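# Lay the wall plate flat inside the gray tray

## Task

Place the wall plate in the gray tray so that it rests flat against the tray's floor.

## Robot and tools

Robot: two arms, left_arm (on the +y side) and right_arm, each ending in an identical five-finger right hand. Left and right are names, not image sides. Scene frame: origin at table-top height, halfway between the nominal bases; +x points out over the table, +z up. Calibrated bases: left_arm at (-0.002, +0.563, +0.079) m, right_arm at (+0.026, -0.637, +0.079) m. A post stands behind the arms.

Hand point: a spot 0.15 m out from the wrist flange along the fingers and 0.05 m in front of the palm. Its +z runs along straight fingers, +y comes out of the palm, +x runs across the palm away from the thumb. Straight fingertips sit about 0.06-0.07 m past it along +z and 0.06 m behind it along -y. A wrist bracket on the little-finger side can strike things, and with fingers level the wrist may hang below the hand point and meet the table first.

The 28-number row, used by execute_actions and move, all values in [-1, 1]: left_arm dx, dy, dz, rx, ry, rz; left hand little, ring, middle, index, thumb_bend, thumb_turn, force_limit, speed; then the same 14 for right_arm. The six pose numbers are an offset, not a pose: they are measured from that arm's Hand target as it stood when the action or move began, along the Hand target's own axes. 1.0 equals 0.6 m of travel or 180 degrees; rx, ry, rz form a single rotation vector. All six at 0 asks nothing new of that arm. Hand motors are absolute targets: +1 open/straight, -1 closed/curled; thumb_turn -1 puts the thumb in front of the palm opposite the fingers, +1 beside the palm. force_limit maps -1..+1 to roughly 0..10 N at the fingertip (0..15 N for the two thumb motors). speed rises from near zero at -1 to full at +0.48 and stays full above. Hands have no 'no change' value: to keep a hand as it is, resend the eight numbers of the last row it actually ran (or, before any, its hand_measured plus hand_force_limit and hand_speed). For a gentle grip close with speed at -0.94 or below. A thumb in front of the palm with closed fingers holds items about 0.035-0.065 m thick; a thumb-tip-to-index pinch holds light items up to about 0.08 m.

Tools:
- execute_actions(actions, cameras): actions is a list of actions; each action is a table of up to 15 rows, one per 1/30 s step, and a short table repeats its final row out to step 15. Every row counts from the action's starting Hand target, so repeating an offset moves further. Images appear only for an empty actions list or when cameras names them.
- move(target, speed, blend, stop_force, zero, blocking, cameras): target is one 28-number row or a list of up to 15 rows; every row is an offset from the same starting Hand targets, not from the previous row. speed is path top speed in m/s, 0.002 to 3.2, default 0.25 (turns up to twice that in rad/s); one value or one per target. blend in metres rounds corners in a list; 0 stops at each. stop_force in N, 4 to 120, one value for both arms, ends an arm's path when it feels that much push against its travel; slow approaches (about 0.005 m/s) make it reliable, and it is unreliable while the hand rotates. zero (default true) re-zeroes the force reference first. blocking=false returns early and cannot be combined with stop_force. Total path time is capped at 10 s. The result adds a 'move:' line: done, off_target, moving, held or fault, plus limits=paced (pose clipped) or limits=held (steps withheld).
- wait(seconds 0-3600), stop(), zoom_image(camera, region=[x0,y0,x1,y1] pixels, at most 504 wide and high), show_instructions(), zero_wrist_force(arm = left_arm or right_arm), finished_scene(scene = 1).

Cameras: cam_high, cam_low, cam_left_wrist, cam_right_wrist, each 896x504.

Result lines: end_effector_position (m), end_effector_quat_wxyz and velocities in the scene frame; Hand target is the last commanded pose after clipping, and the next offsets count from it. The hand often settles short of it; send the leftover as an offset. hand_measured, hand_stopped_by (moving, target, force, stalled, fault) and hand_load_n (N, positive when pushed open) follow the motor order above; a lost grip shows as load dropping near 0. Wrist force and torque are in the hand's own axes, zeroed at scene start; held weight shows. Joint torques are whole drive output, not contact.

Cautions: the controller clips commanded orientation to within 32 degrees of the current one per step. Don't route a wrist near its own base's vertical axis; go around. Arms are stiff: aiming even slightly past a firm contact, or 150 N (plus or minus 25) of outside force, or joint torque limits (elbow 136, wrists 49.1 N m) causes a 10 s stop. A clearance check blocks arms approaching each other, but fingers can still collide; squeezing the other hand counts as a clash. Motors above 70 °C warn, at 85 °C the arm brakes. Place the plate, don't drop it even a few millimetres, don't release it while moving, avoid slams and hard pushes, and keep everything on the table: an item left off the table fails the job. Objects may get nudged occasionally.

Each tool is called as name([rows], argument=value, ...), one row to a line, values as JSON.

Reference images:

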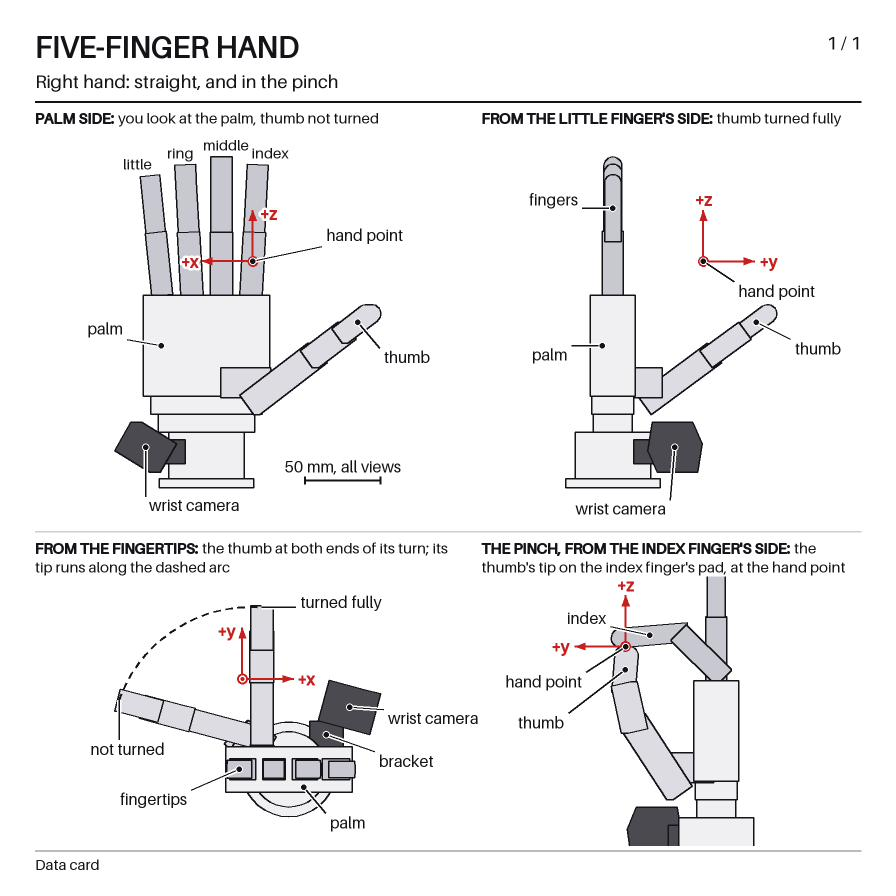

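## Session

execute_actions(actions=[])

Scene clock: 0.00 s.
left_arm: end_effector_position=(+0.7996, -0.1742, +0.1307) hand_measured=(+1.000, +1.000, +1.000, +1.000, +1.000, +1.000) hand_load_n=(+0.0, +0.0, +0.0, +0.0, +0.0, +0.0) hand_stopped_by=(target, target, target, target, target, target) hand_force_limit=0.00 hand_speed=-0.80 end_effector_quat_wxyz=(+0.050, +0.065, +0.990, -0.113) | right_arm: end_effector_position=(+0.6746, -0.6225, +0.3495) hand_measured=(+1.000, +1.000, +1.000, +1.000, +1.000, +1.000) hand_load_n=(+0.0, +0.0, +0.0, +0.0, +0.0, +0.0) hand_stopped_by=(target, target, target, target, target, target) hand_force_limit=0.00 hand_speed=-0.80 end_effector_quat_wxyz=(-0.028, +0.842, +0.402, -0.359)
Joint positions: left_arm=[-0.952 -0.364 0.452 1.244 1.638 -2.393] | right_arm=[-0.014 -0.917 1.415 1.767 1.841 0.736]
Joint velocities: within noise
Joint torques (N m): no reading
Motor temperatures (°C): left_arm=[35 32 36 43 41 42] | right_arm=[29 37 39 45 35 40]
Wrist force (N): no reading
Wrist torque (N m): no reading
Wrist force, peak (N): no reading
Hand target: left_arm +0.7996, -0.1742, +0.1307; +0.050, +0.065, +0.990, -0.113 | right_arm +0.6746, -0.6225, +0.3495; -0.028, +0.842, +0.402, -0.359

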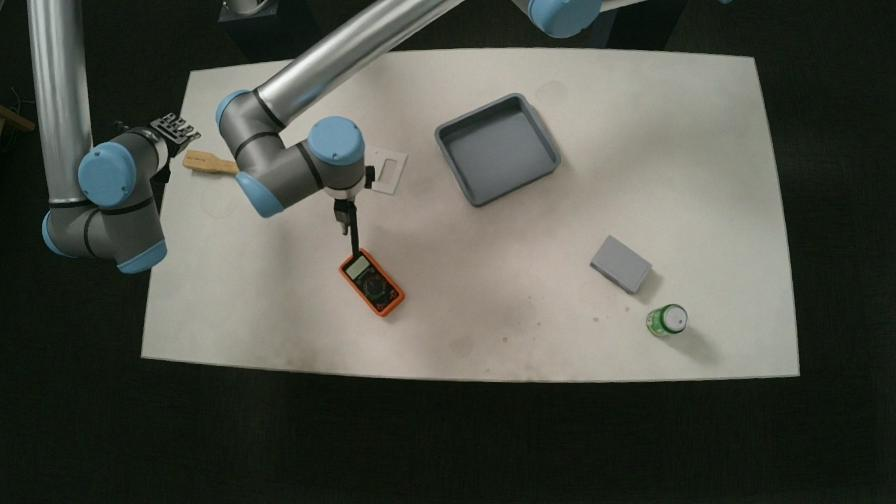

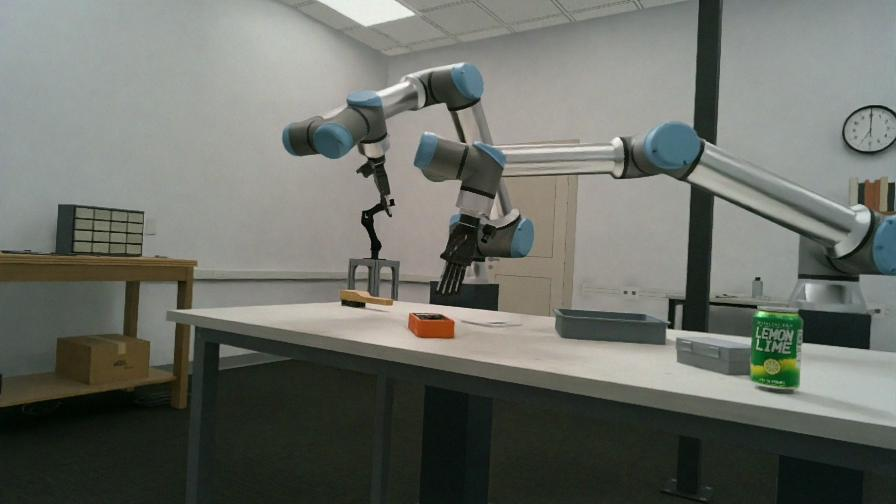

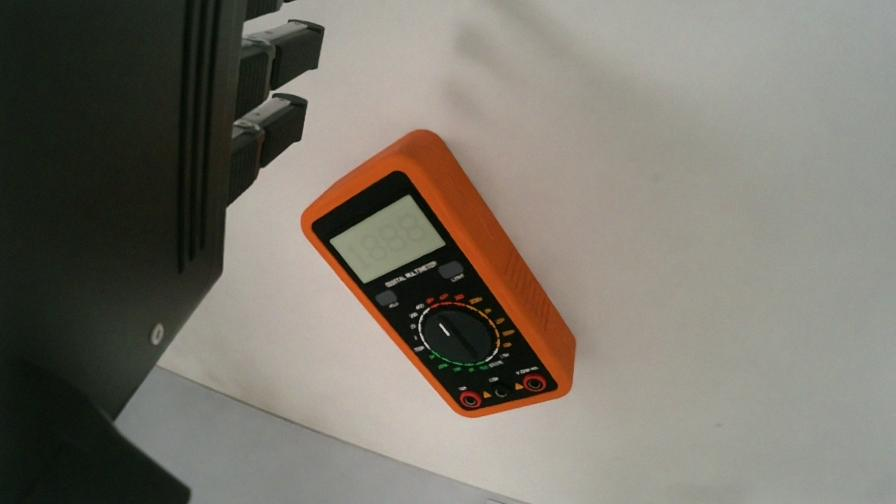

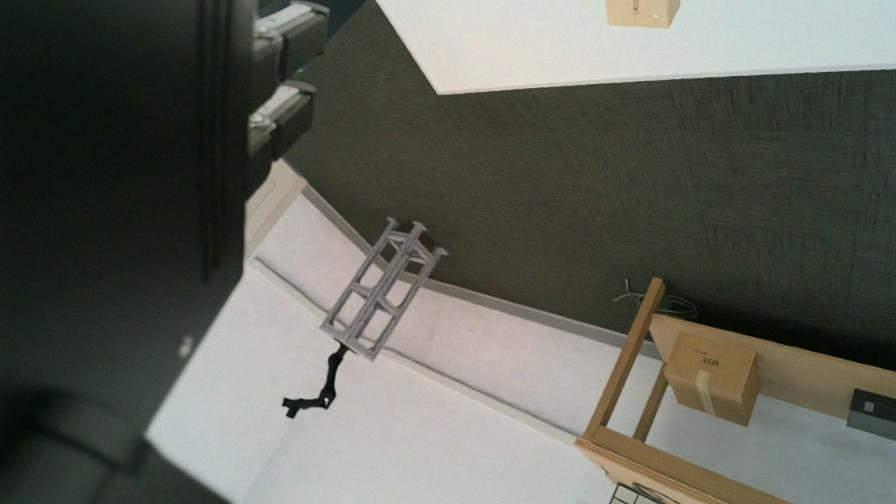

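zoom_image(camera="cam_high", region=[300, 80, 580, 330])

zoom_image(camera="cam_low", region=[330, 250, 730, 400])

Scaled by 1.800.

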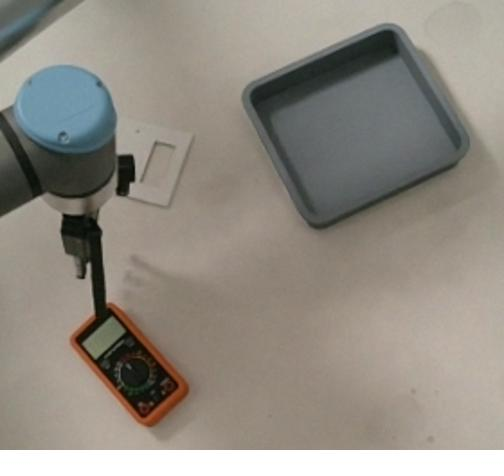

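Scaled by 1.260.

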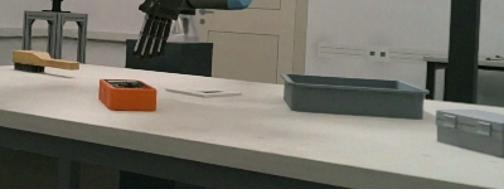

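move(target=[0.1771,-0.0489,-0.236,0.2256,0.0672,0.0365,1,1,1,1,1,-1,0,0,0,0,0,0,0,0,1,1,1,1,1,1,0,-0.8], cameras=["all"])

Scene clock: 46.93 s.
left_arm: end_effector_position=(+0.6789, -0.1572, +0.2622) hand_measured=(+1.000, +1.000, +1.000, +1.000, +1.000, -1.000) hand_load_n=(+0.0, +0.0, +0.0, +0.0, +0.0, +0.0) hand_stopped_by=(target, target, target, target, target, target) hand_force_limit=0.00 hand_speed=0.00 end_effector_quat_wxyz=(-0.072, +0.145, +0.884, -0.439) | right_arm: end_effector_position=(+0.6746, -0.6225, +0.3495) hand_measured=(+1.000, +1.000, +1.000, +1.000, +1.000, +1.000) hand_load_n=(+0.0, +0.0, +0.0, +0.0, +0.0, +0.0) hand_stopped_by=(target, target, target, target, target, target) hand_force_limit=0.00 hand_speed=-0.80 end_effector_quat_wxyz=(-0.028, +0.842, +0.402, -0.359)
Joint positions: left_arm=[-0.857 -0.799 1.084 0.702 2.331 -2.335] | right_arm=[-0.014 -0.917 1.415 1.767 1.841 0.736]
Joint torques (N m): left_arm=[-17.73 -96.23 -33.7 1.77 3.32 2.08] | right_arm=[-0.98 -77.6 -33.96 4.04 1.26 -0.58]
Wrist force (N): left_arm=[0.7 -0.5 1.0] | right_arm=[-0.5 0.1 0.0]
Wrist torque (N m): left_arm=[-0.02 -0.11 0.12] | right_arm=[0.01 0.08 -0.02]
Wrist force, peak (N): left_arm=[1.3 -0.6 1.6] | right_arm=[-0.4 0.4 0.0]
Hand target: left_arm +0.6788, -0.1573, +0.2623; -0.072, +0.145, +0.884, -0.439 | right_arm +0.6746, -0.6225, +0.3495; -0.028, +0.842, +0.402, -0.359
Off the commanded pose: left_arm 0.000 m, 0 deg | right_arm 0.000 m, 0 deg.
move: done

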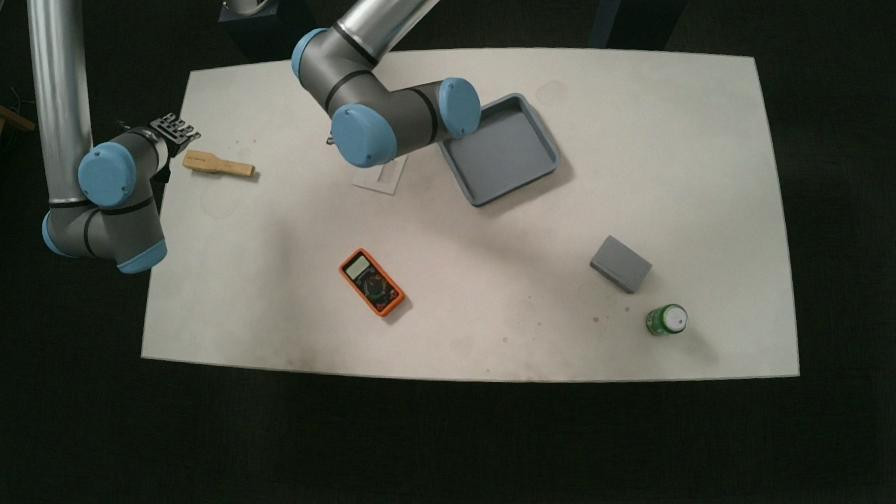

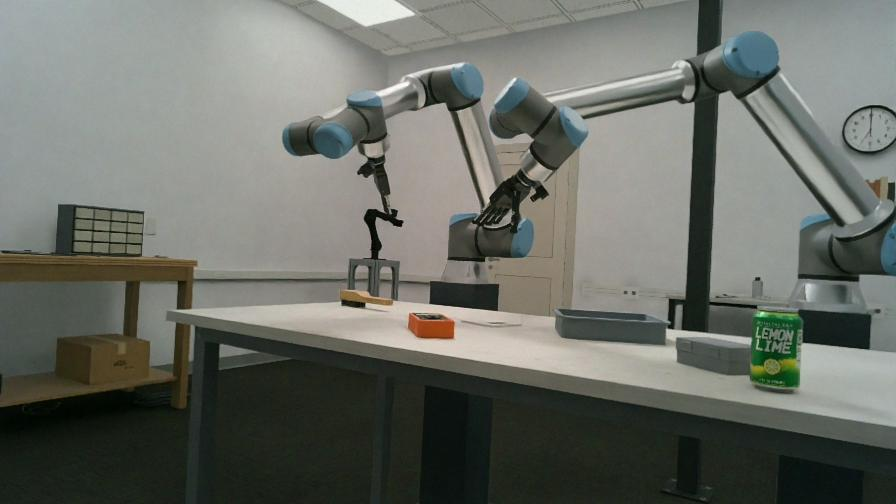

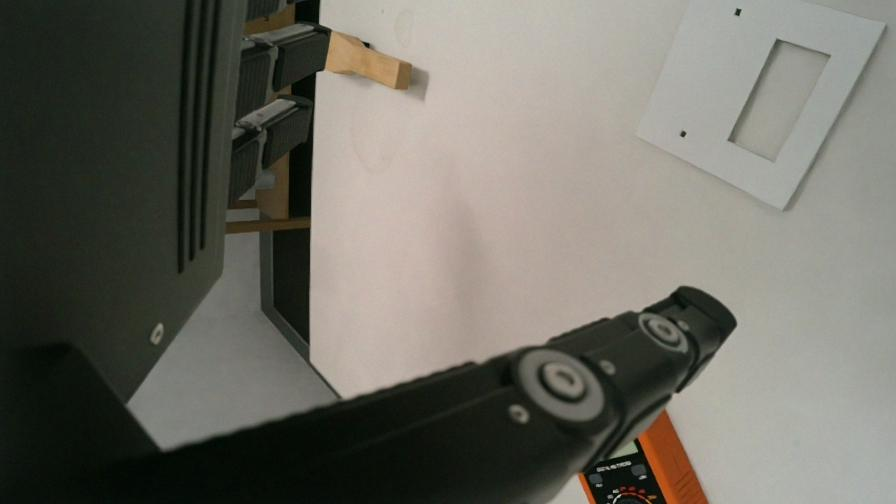

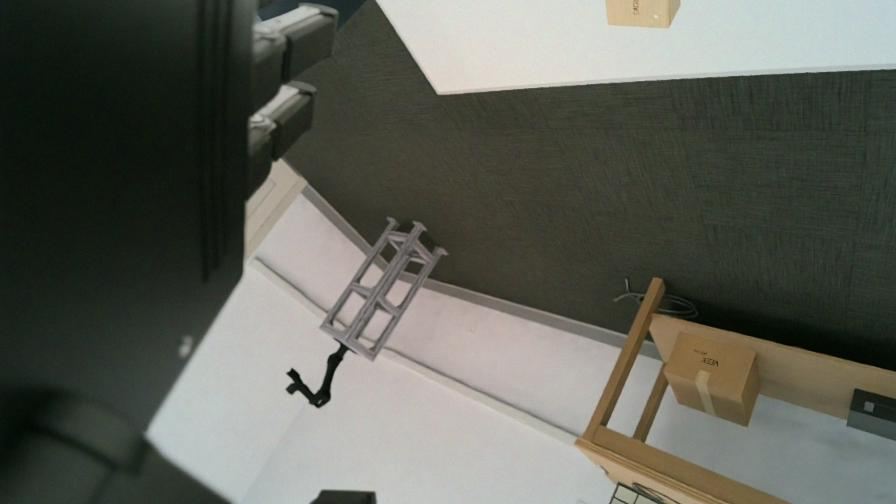

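zoom_image(camera="cam_high", region=[320, 120, 440, 220])

Scaled by 4.200.

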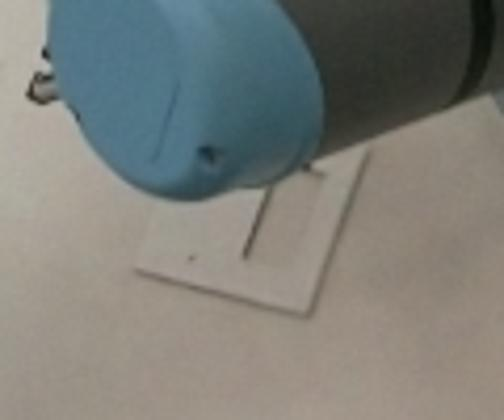

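move(target=[0.0420,0.1252,0.2823,0.0071,0.0320,-0.0482,0.3,0.3,0.3,0.3,1,-1,0,0.2,0,0,0,0,0,0,1,1,1,1,1,1,0,-0.8], cameras=["all"], speed=0.2)

Scene clock: 123.30 s.
left_arm: end_effector_position=(+0.6262, -0.2341, +0.1002) hand_measured=(+0.300, +0.300, +0.300, +0.300, +1.000, -1.000) hand_load_n=(+0.0, +0.0, +0.0, +0.0, +0.0, +0.0) hand_stopped_by=(target, target, target, target, target, target) hand_force_limit=0.00 hand_speed=0.20 end_effector_quat_wxyz=(-0.151, +0.099, +0.883, -0.434) | right_arm: end_effector_position=(+0.6746, -0.6225, +0.3495) hand_measured=(+1.000, +1.000, +1.000, +1.000, +1.000, +1.000) hand_load_n=(+0.0, +0.0, +0.0, +0.0, +0.0, +0.0) hand_stopped_by=(target, target, target, target, target, target) hand_force_limit=0.00 hand_speed=-0.80 end_effector_quat_wxyz=(-0.028, +0.842, +0.402, -0.359)
Joint positions: left_arm=[-0.931 -0.617 1.053 0.559 2.381 -2.525] | right_arm=[-0.014 -0.917 1.415 1.767 1.841 0.736]
Joint torques (N m): left_arm=[12.78 -90.44 -26.37 4.08 -1.21 0.34] | right_arm=[-0.88 -76.35 -34.06 4.23 1.12 -0.55]
Wrist force (N): left_arm=[0.2 -0.7 1.2] | right_arm=[-0.2 0.0 0.2]
Wrist torque (N m): left_arm=[-0.08 -0.05 -0.21] | right_arm=[-0.01 0.02 -0.01]
Wrist force, peak (N): left_arm=[0.8 0.2 3.1] | right_arm=[-0.4 0.2 0.2]
Hand target: left_arm +0.6263, -0.2340, +0.1000; -0.151, +0.099, +0.883, -0.434 | right_arm +0.6746, -0.6225, +0.3495; -0.028, +0.842, +0.402, -0.359
Off the commanded pose: left_arm 0.000 m, 0 deg | right_arm 0.000 m, 0 deg.
move: done

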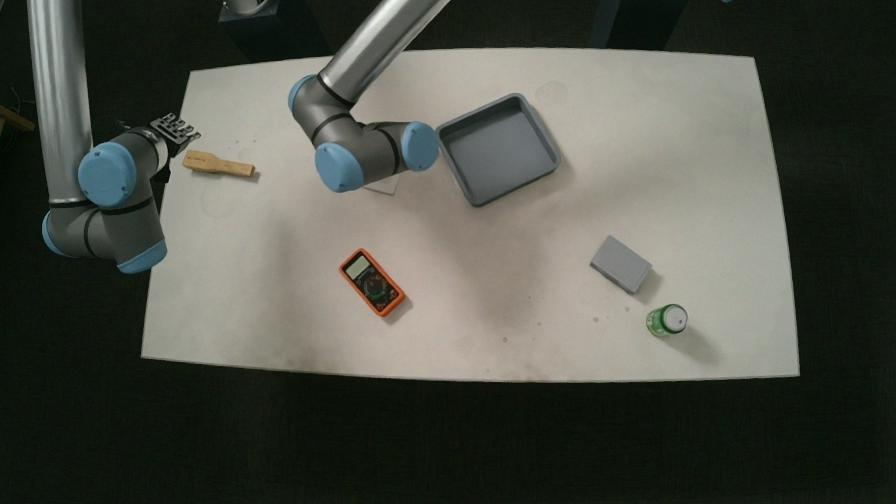

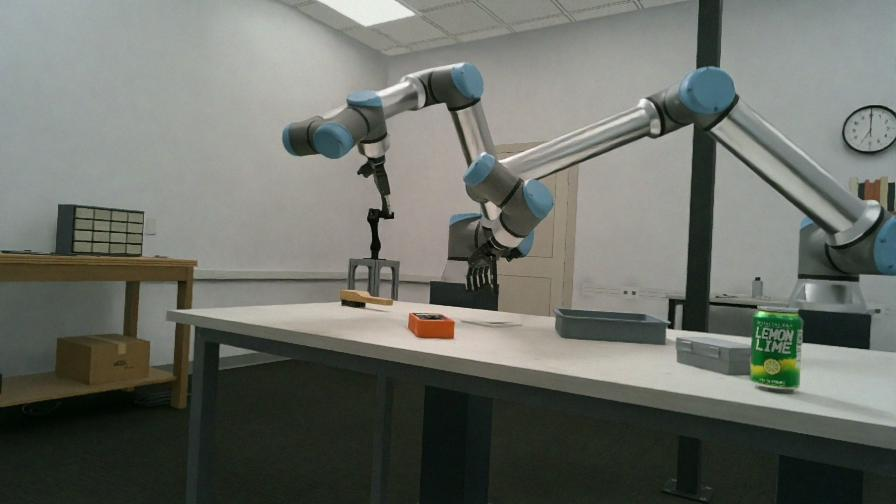

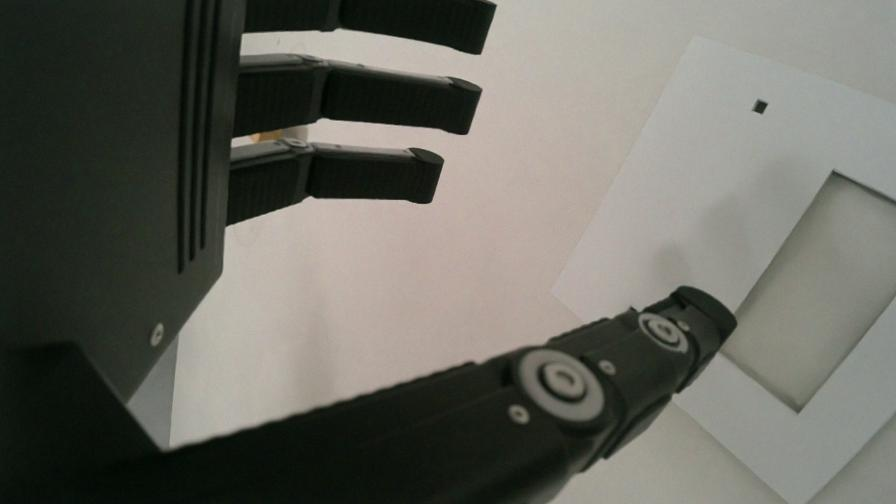

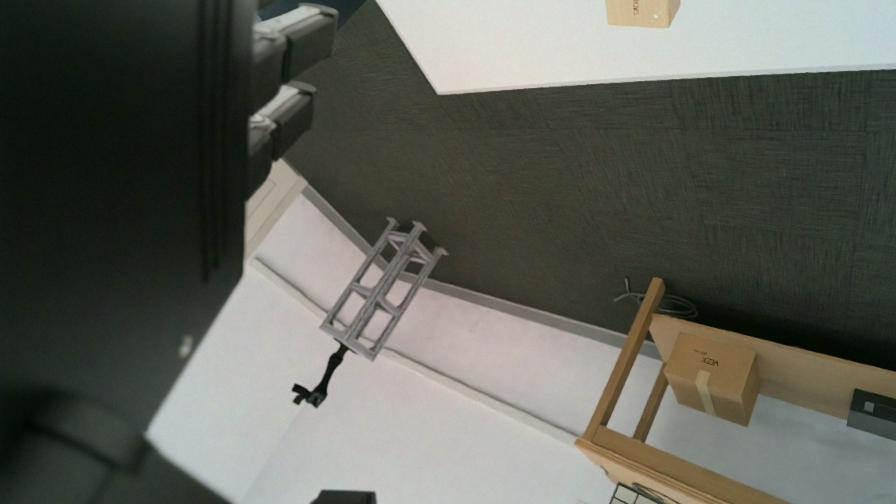

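move(target=[-0.0165,0.0730,0.0530,0,0,0,0.3,0.3,0.3,0.3,1,-1,0,0.2,0,0,0,0,0,0,1,1,1,1,1,1,0,-0.8], cameras=["cam_left_wrist","cam_low"], speed=0.1)

zoom_image(camera="cam_low", region=[430, 220, 570, 340])

Scene clock: 142.50 s.
left_arm: end_effector_position=(+0.6263, -0.2340, +0.0449) hand_measured=(+0.300, +0.300, +0.300, +0.300, +1.000, -1.000) hand_load_n=(+0.0, +0.0, +0.5, +0.0, +0.0, +0.0) hand_stopped_by=(target, target, target, target, target, target) hand_force_limit=0.00 hand_speed=0.20 end_effector_quat_wxyz=(-0.151, +0.099, +0.883, -0.434) | right_arm: end_effector_position=(+0.6746, -0.6225, +0.3495) hand_measured=(+1.000, +1.000, +1.000, +1.000, +1.000, +1.000) hand_load_n=(+0.0, +0.0, +0.0, +0.0, +0.0, +0.0) hand_stopped_by=(target, target, target, target, target, target) hand_force_limit=0.00 hand_speed=-0.80 end_effector_quat_wxyz=(-0.028, +0.842, +0.402, -0.359)
Joint positions: left_arm=[-0.93 -0.571 1.069 0.497 2.381 -2.525] | right_arm=[-0.014 -0.917 1.415 1.767 1.841 0.736]
Joint torques (N m): left_arm=[11.16 -106.04 -37.91 4.66 -0.78 -0.43] | right_arm=[-1.06 -76.4 -33.91 4 1.27 -0.15]
Wrist force (N): left_arm=[0.7 -0.4 1.0] | right_arm=[0.0 0.2 0.1]
Wrist torque (N m): left_arm=[-0.03 -0.11 -0.17] | right_arm=[0.02 0.01 0.00]
Wrist force, peak (N): left_arm=[1.0 -1.8 0.3] | right_arm=[-0.5 0.5 0.1]
Hand target: left_arm +0.6263, -0.2340, +0.0450; -0.151, +0.099, +0.883, -0.434 | right_arm +0.6746, -0.6225, +0.3495; -0.028, +0.842, +0.402, -0.359
Off the commanded pose: left_arm 0.000 m, 0 deg | right_arm 0.000 m, 0 deg.
move: done
Images, in order (width x height): cam_low 896x504, cam_left_wrist 896x504.

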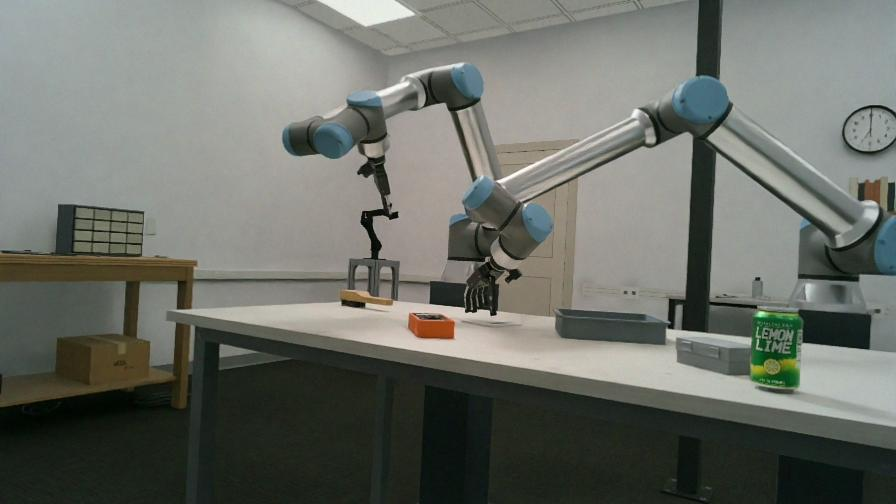

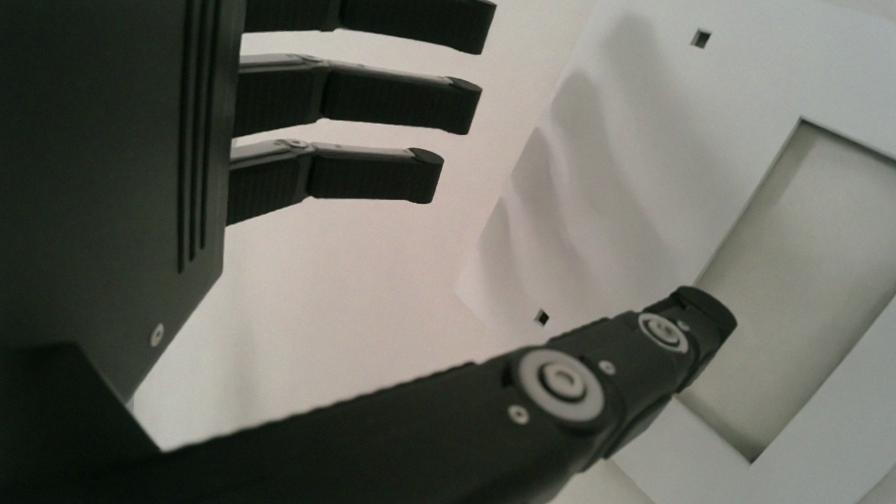

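Scaled by 3.600.

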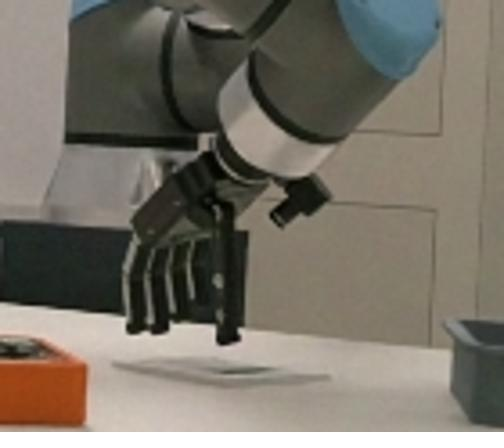

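move(target=[0.0165,0.0075,-0.0052,0,0,0,0.3,0.3,0.3,0.3,1,-1,0,0.2,0,0,0,0,0,0,1,1,1,1,1,1,0,-0.8], cameras=["cam_left_wrist","cam_low"], speed=0.05)

zoom_image(camera="cam_left_wrist", region=[400, 100, 896, 504])

zoom_image(camera="cam_low", region=[450, 270, 530, 340])

Scene clock: 157.90 s.
left_arm: end_effector_position=(+0.6184, -0.2260, +0.0450) hand_measured=(+0.300, +0.300, +0.300, +0.300, +1.000, -1.000) hand_load_n=(+0.0, +0.0, +0.0, +0.0, +0.0, +0.0) hand_stopped_by=(target, target, target, target, target, target) hand_force_limit=0.00 hand_speed=0.20 end_effector_quat_wxyz=(-0.151, +0.099, +0.883, -0.434) end_effector_velocity=(+0.001, -0.002, +0.001) end_effector_angular_velocity=(+0.000, +0.000, +0.001) | right_arm: end_effector_position=(+0.6746, -0.6225, +0.3495) hand_measured=(+1.000, +1.000, +1.000, +1.000, +1.000, +1.000) hand_load_n=(+0.0, +0.0, +0.0, +0.0, +0.0, -0.5) hand_stopped_by=(target, target, target, target, target, target) hand_force_limit=0.00 hand_speed=-0.80 end_effector_quat_wxyz=(-0.028, +0.842, +0.402, -0.359)
Joint positions: left_arm=[-0.932 -0.59 1.106 0.476 2.38 -2.527] | right_arm=[-0.014 -0.917 1.415 1.767 1.841 0.736]
Joint velocities: left_arm=[0 0.002 -0.006 0.003 0 -0.001] | right_arm=[within noise]
Joint torques (N m): left_arm=[-12.6 -89.44 -37.65 4.88 -0.57 -0.86] | right_arm=[-0.63 -76.84 -33.97 3.96 1.13 -0.17]
Wrist force (N): left_arm=[1.1 -0.6 0.8] | right_arm=[-0.1 -0.1 0.1]
Wrist torque (N m): left_arm=[-0.04 -0.16 0.13] | right_arm=[-0.02 0.01 0.00]
Wrist force, peak (N): left_arm=[1.2 -0.8 1.3] | right_arm=[-0.4 0.2 0.3]
Hand target: left_arm +0.6183, -0.2260, +0.0450; -0.151, +0.099, +0.883, -0.434 | right_arm +0.6746, -0.6225, +0.3495; -0.028, +0.842, +0.402, -0.359
Off the commanded pose: left_arm 0.000 m, 0 deg | right_arm 0.000 m, 0 deg.
move: done
Images, in order (width x height): cam_low 896x504, cam_left_wrist 896x504.

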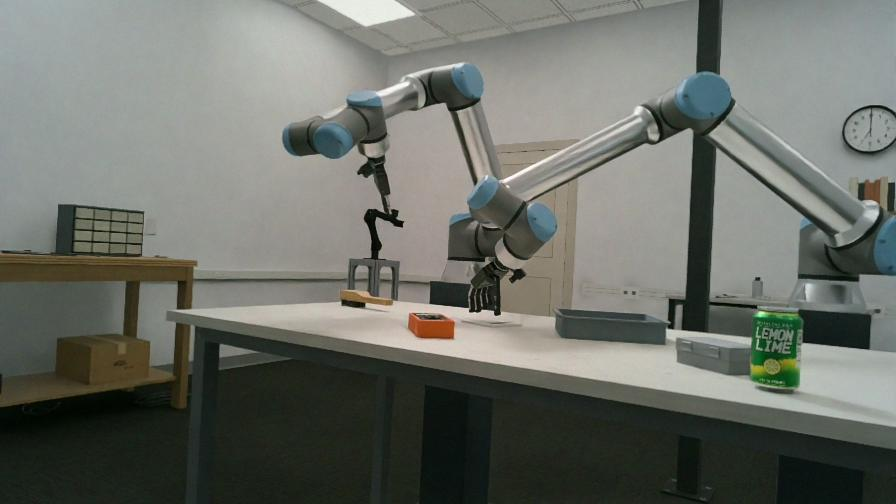

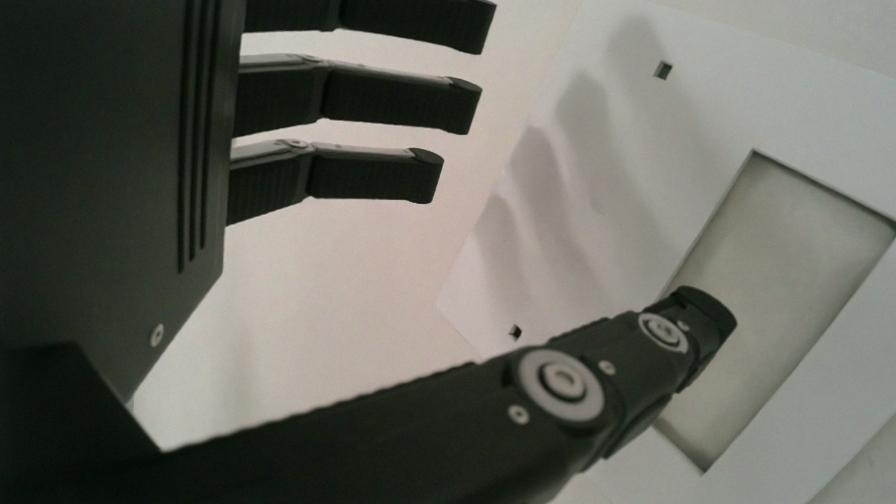

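Scaled by 1.016.

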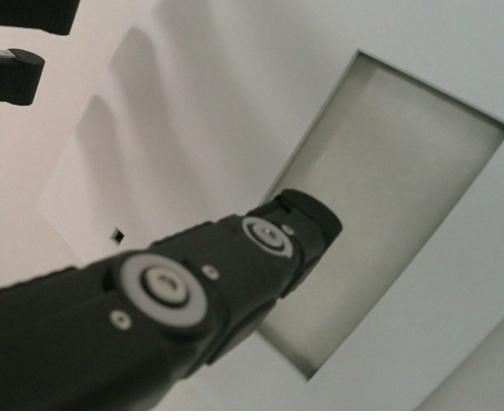

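Scaled by 6.300.

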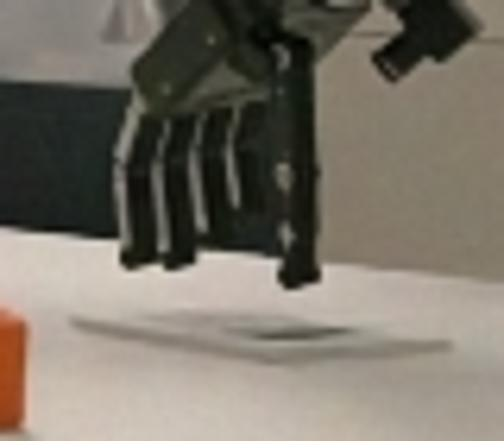

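move(target=[-0.0075,0.0332,0.0241,0,0,0,0.3,0.3,0.3,0.3,1,-1,0,0.2,0,0,0,0,0,0,1,1,1,1,1,1,0,-0.8], cameras=["cam_left_wrist","cam_low"], speed=0.01, stop_force=5)

zoom_image(camera="cam_low", region=[450, 270, 530, 340])

Scene clock: 172.73 s.
left_arm: end_effector_position=(+0.6183, -0.2260, +0.0216) hand_measured=(+0.300, +0.300, +0.300, +0.300, +1.000, -1.000) hand_load_n=(+0.0, +0.0, +0.0, +0.0, +0.0, +0.0) hand_stopped_by=(target, target, target, target, target, target) hand_force_limit=0.00 hand_speed=0.20 end_effector_quat_wxyz=(-0.151, +0.099, +0.883, -0.434) | right_arm: end_effector_position=(+0.6746, -0.6225, +0.3495) hand_measured=(+1.000, +1.000, +1.000, +1.000, +1.000, +1.000) hand_load_n=(+0.0, +0.0, +0.0, +0.0, +0.0, +0.0) hand_stopped_by=(target, target, target, target, target, target) hand_force_limit=0.00 hand_speed=-0.80 end_effector_quat_wxyz=(-0.028, +0.842, +0.402, -0.359)
Joint positions: left_arm=[-0.932 -0.568 1.11 0.451 2.38 -2.527] | right_arm=[-0.014 -0.917 1.415 1.767 1.841 0.736]
Joint torques (N m): left_arm=[5.21 -101.15 -26.23 4.48 2.14 0.95] | right_arm=[-1.97 -76.93 -33.76 3.93 1.18 0.09]
Wrist force (N): left_arm=[1.7 -4.0 -2.4] | right_arm=[-0.1 0.0 0.0]
Wrist torque (N m): left_arm=[0.24 0.01 0.06] | right_arm=[-0.01 0.02 0.00]
Wrist force, peak (N): left_arm=[3.2 -6.9 -5.7] | right_arm=[-0.3 0.6 0.2]
Hand target: left_arm +0.6183, -0.2260, +0.0216; -0.151, +0.099, +0.883, -0.434 (not the last commanded pose) | right_arm +0.6746, -0.6225, +0.3495; -0.028, +0.842, +0.402, -0.359
Off the commanded pose: left_arm 0.002 m, 0 deg | right_arm 0.000 m, 0 deg.
move: contact (left_arm)
Images, in order (width x height): cam_low 896x504, cam_left_wrist 896x504.

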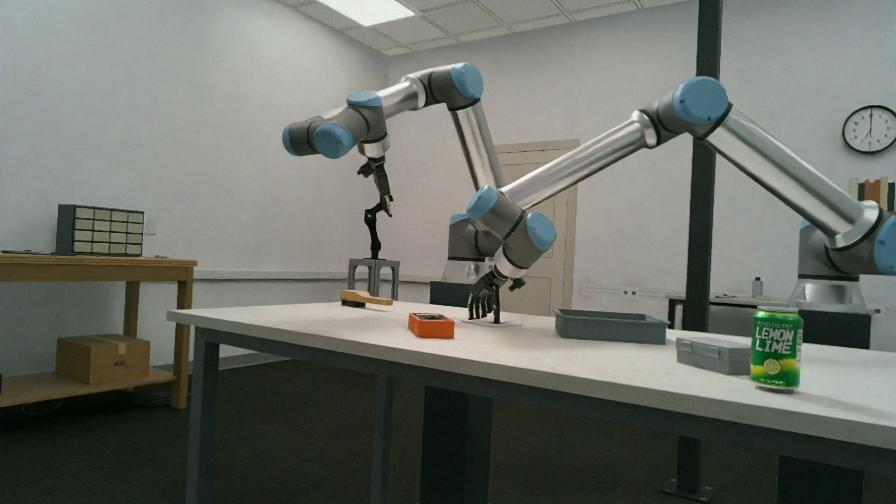

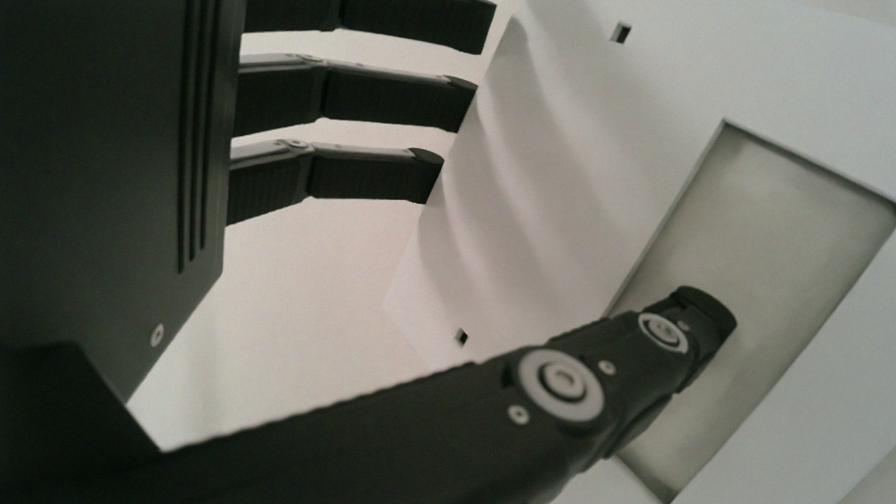

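Scaled by 6.300.

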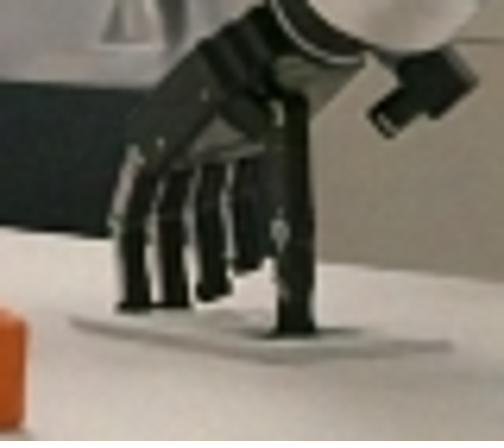

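move(target=[0.0023,-0.0157,-0.0008,0,0,0,0.3,0.3,0.3,0.3,1,-1,0,0.2,0,0,0,0,0,0,1,1,1,1,1,1,0,-0.8], cameras=["cam_left_wrist","cam_low"], speed=0.03)

zoom_image(camera="cam_low", region=[455, 290, 525, 340])

zoom_image(camera="cam_left_wrist", region=[350, 0, 600, 250])

Scene clock: 191.00 s.
left_arm: end_effector_position=(+0.6168, -0.2310, +0.0299) hand_measured=(+0.300, +0.300, +0.300, +0.300, +1.000, -1.000) hand_load_n=(+0.0, +0.0, +0.0, +0.0, +0.0, +0.0) hand_stopped_by=(target, target, target, target, target, target) hand_force_limit=0.00 hand_speed=0.20 end_effector_quat_wxyz=(-0.151, +0.099, +0.883, -0.434) | right_arm: end_effector_position=(+0.6746, -0.6225, +0.3495) hand_measured=(+1.000, +1.000, +1.000, +1.000, +1.000, +1.000) hand_load_n=(+0.0, +0.0, +0.0, +0.0, +0.0, +0.0) hand_stopped_by=(target, target, target, target, target, target) hand_force_limit=0.00 hand_speed=-0.80 end_effector_quat_wxyz=(-0.028, +0.842, +0.402, -0.359)
Joint positions: left_arm=[-0.937 -0.573 1.102 0.46 2.378 -2.532] | right_arm=[-0.014 -0.917 1.415 1.767 1.841 0.736]
Joint torques (N m): left_arm=[4.36 -88.23 -24.97 0.7 0.77 0.91] | right_arm=[-1.58 -78.13 -34.39 3.86 1.04 0.04]
Wrist force (N): left_arm=[1.2 -0.2 0.9] | right_arm=[-0.2 -0.1 0.2]
Wrist torque (N m): left_arm=[0.01 -0.19 0.15] | right_arm=[-0.03 0.02 -0.01]
Wrist force, peak (N): left_arm=[2.6 -4.4 -2.8] | right_arm=[0.1 0.4 0.5]
Hand target: left_arm +0.6168, -0.2309, +0.0297; -0.151, +0.099, +0.883, -0.434 | right_arm +0.6746, -0.6225, +0.3495; -0.028, +0.842, +0.402, -0.359
Off the commanded pose: left_arm 0.000 m, 0 deg | right_arm 0.000 m, 0 deg.
move: done
Images, in order (width x height): cam_low 896x504, cam_left_wrist 896x504.

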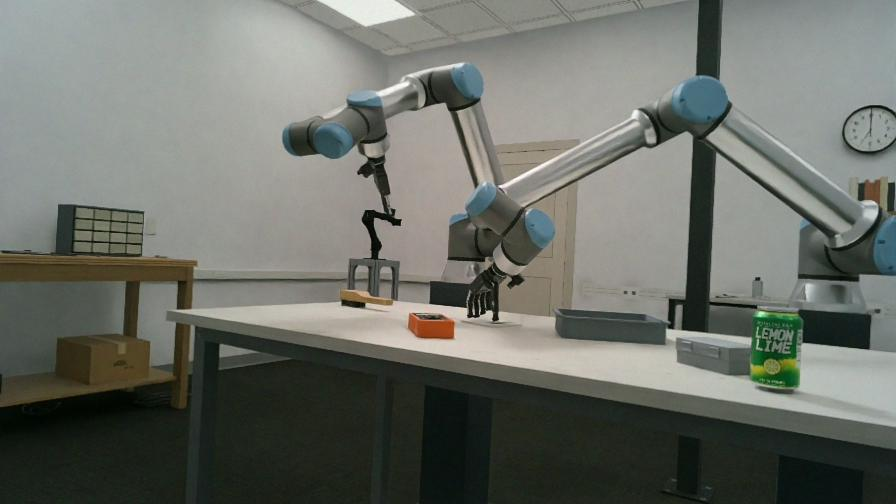

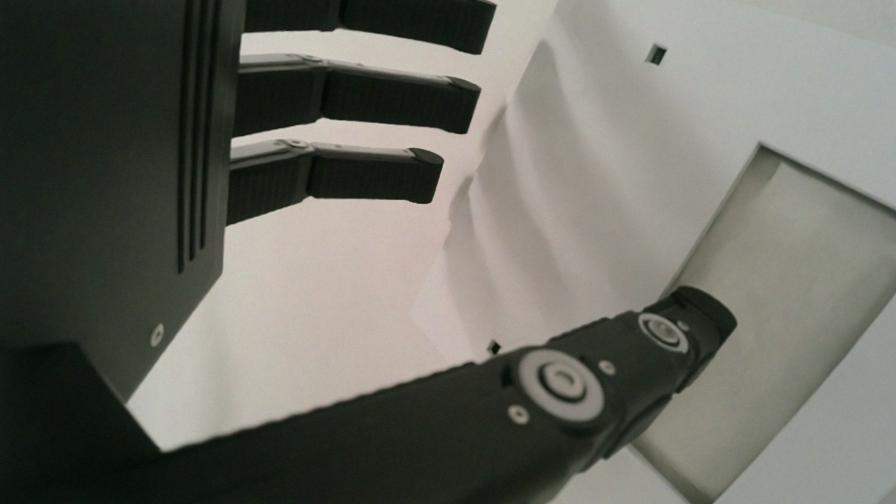

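Scaled by 7.200.

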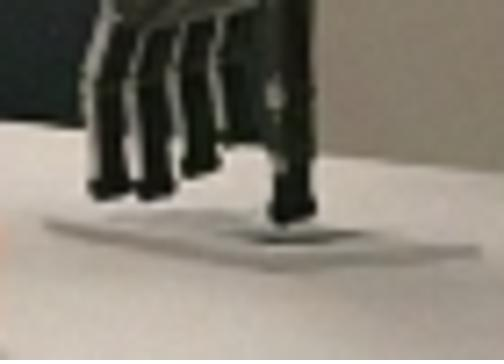

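Scaled by 2.016.

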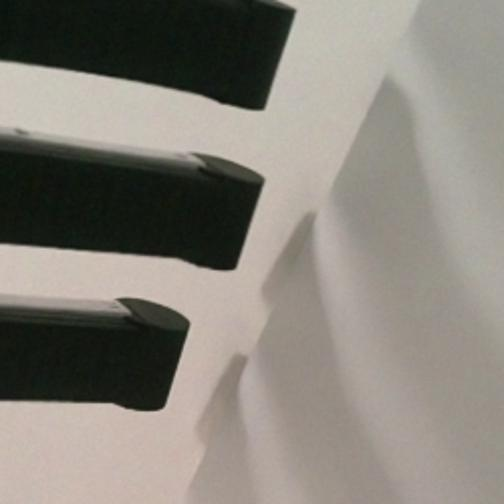

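move(target=[-0.0054,0.0239,0.0173,0,0,0,0.3,0.3,0.3,0.3,1,-1,0,0.2,0,0,0,0,0,0,1,1,1,1,1,1,0,-0.8], cameras=["cam_left_wrist","cam_low"], speed=0.01, stop_force=4)

zoom_image(camera="cam_low", region=[455, 290, 525, 340])

zoom_image(camera="cam_left_wrist", region=[350, 0, 600, 250])

Scene clock: 196.63 s.
left_arm: end_effector_position=(+0.6168, -0.2309, +0.0218) hand_measured=(+0.300, +0.300, +0.300, +0.300, +1.000, -1.000) hand_load_n=(+0.0, +0.0, +0.0, +0.0, +0.0, +0.0) hand_stopped_by=(target, target, target, target, target, target) hand_force_limit=0.00 hand_speed=0.20 end_effector_quat_wxyz=(-0.151, +0.099, +0.883, -0.434) | right_arm: end_effector_position=(+0.6746, -0.6225, +0.3495) hand_measured=(+1.000, +1.000, +1.000, +1.000, +1.000, +1.000) hand_load_n=(+0.0, +0.0, +0.0, +0.0, +0.0, +0.0) hand_stopped_by=(target, target, target, target, target, target) hand_force_limit=0.00 hand_speed=-0.80 end_effector_quat_wxyz=(-0.028, +0.842, +0.402, -0.359)
Joint positions: left_arm=[-0.937 -0.566 1.103 0.451 2.378 -2.532] | right_arm=[-0.014 -0.917 1.415 1.767 1.841 0.736]
Joint torques (N m): left_arm=[12.21 -102.72 -28.89 4.61 0.53 1.1] | right_arm=[-1.38 -76.53 -34.02 3.72 1.05 0.06]
Wrist force (N): left_arm=[1.6 -3.0 -2.0] | right_arm=[-0.1 0.3 0.0]
Wrist torque (N m): left_arm=[0.23 -0.05 0.09] | right_arm=[0.04 0.02 0.00]
Wrist force, peak (N): left_arm=[2.6 -6.4 -4.6] | right_arm=[-0.4 0.6 0.2]
Hand target: left_arm +0.6168, -0.2309, +0.0218; -0.151, +0.099, +0.883, -0.434 (not the last commanded pose) | right_arm +0.6746, -0.6225, +0.3495; -0.028, +0.842, +0.402, -0.359
Off the commanded pose: left_arm 0.010 m, 0 deg | right_arm 0.000 m, 0 deg.
move: contact (left_arm)
Images, in order (width x height): cam_low 896x504, cam_left_wrist 896x504.

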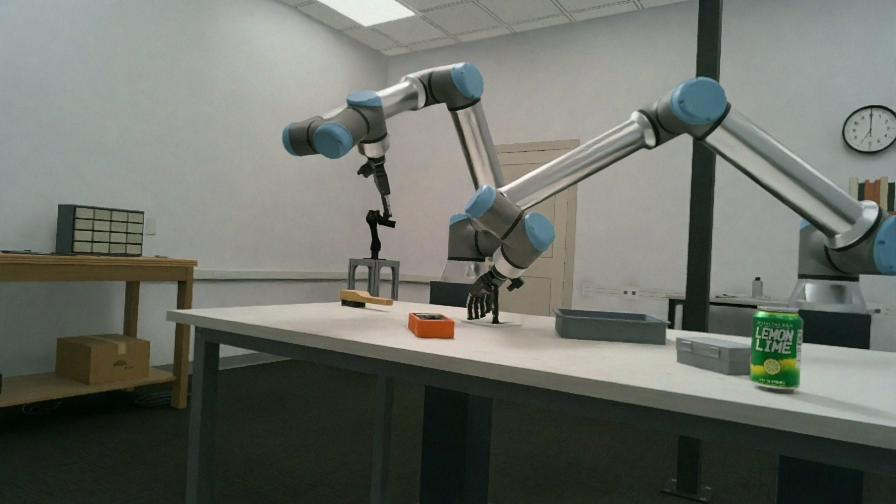

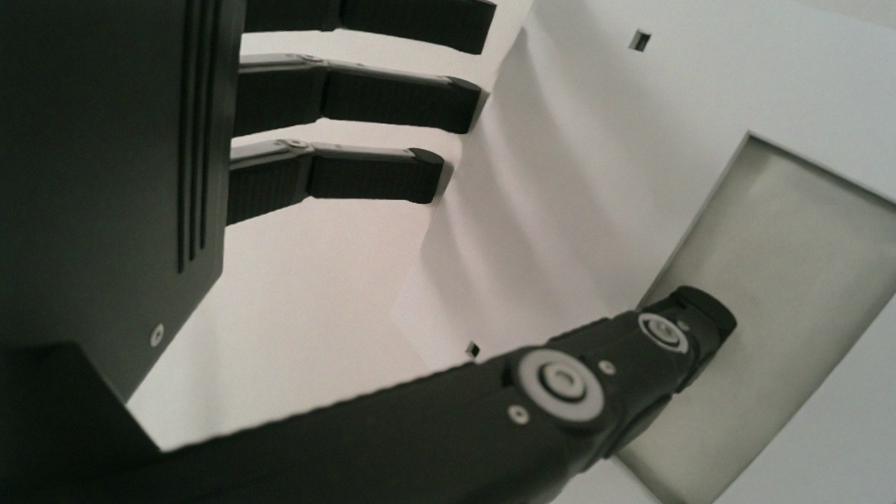

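Scaled by 7.200.

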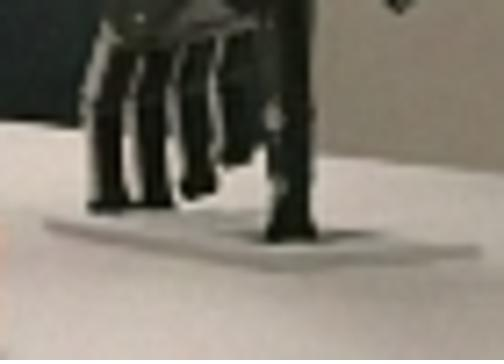

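Scaled by 2.016.

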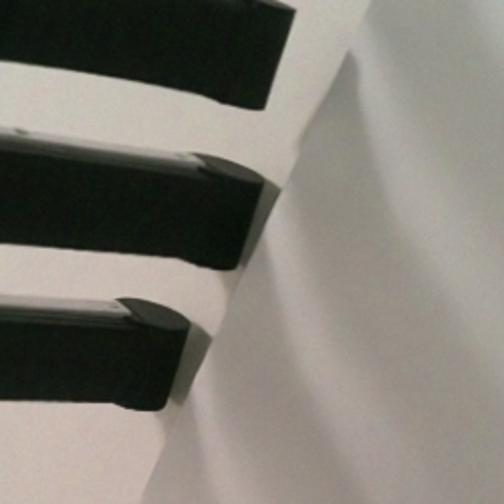

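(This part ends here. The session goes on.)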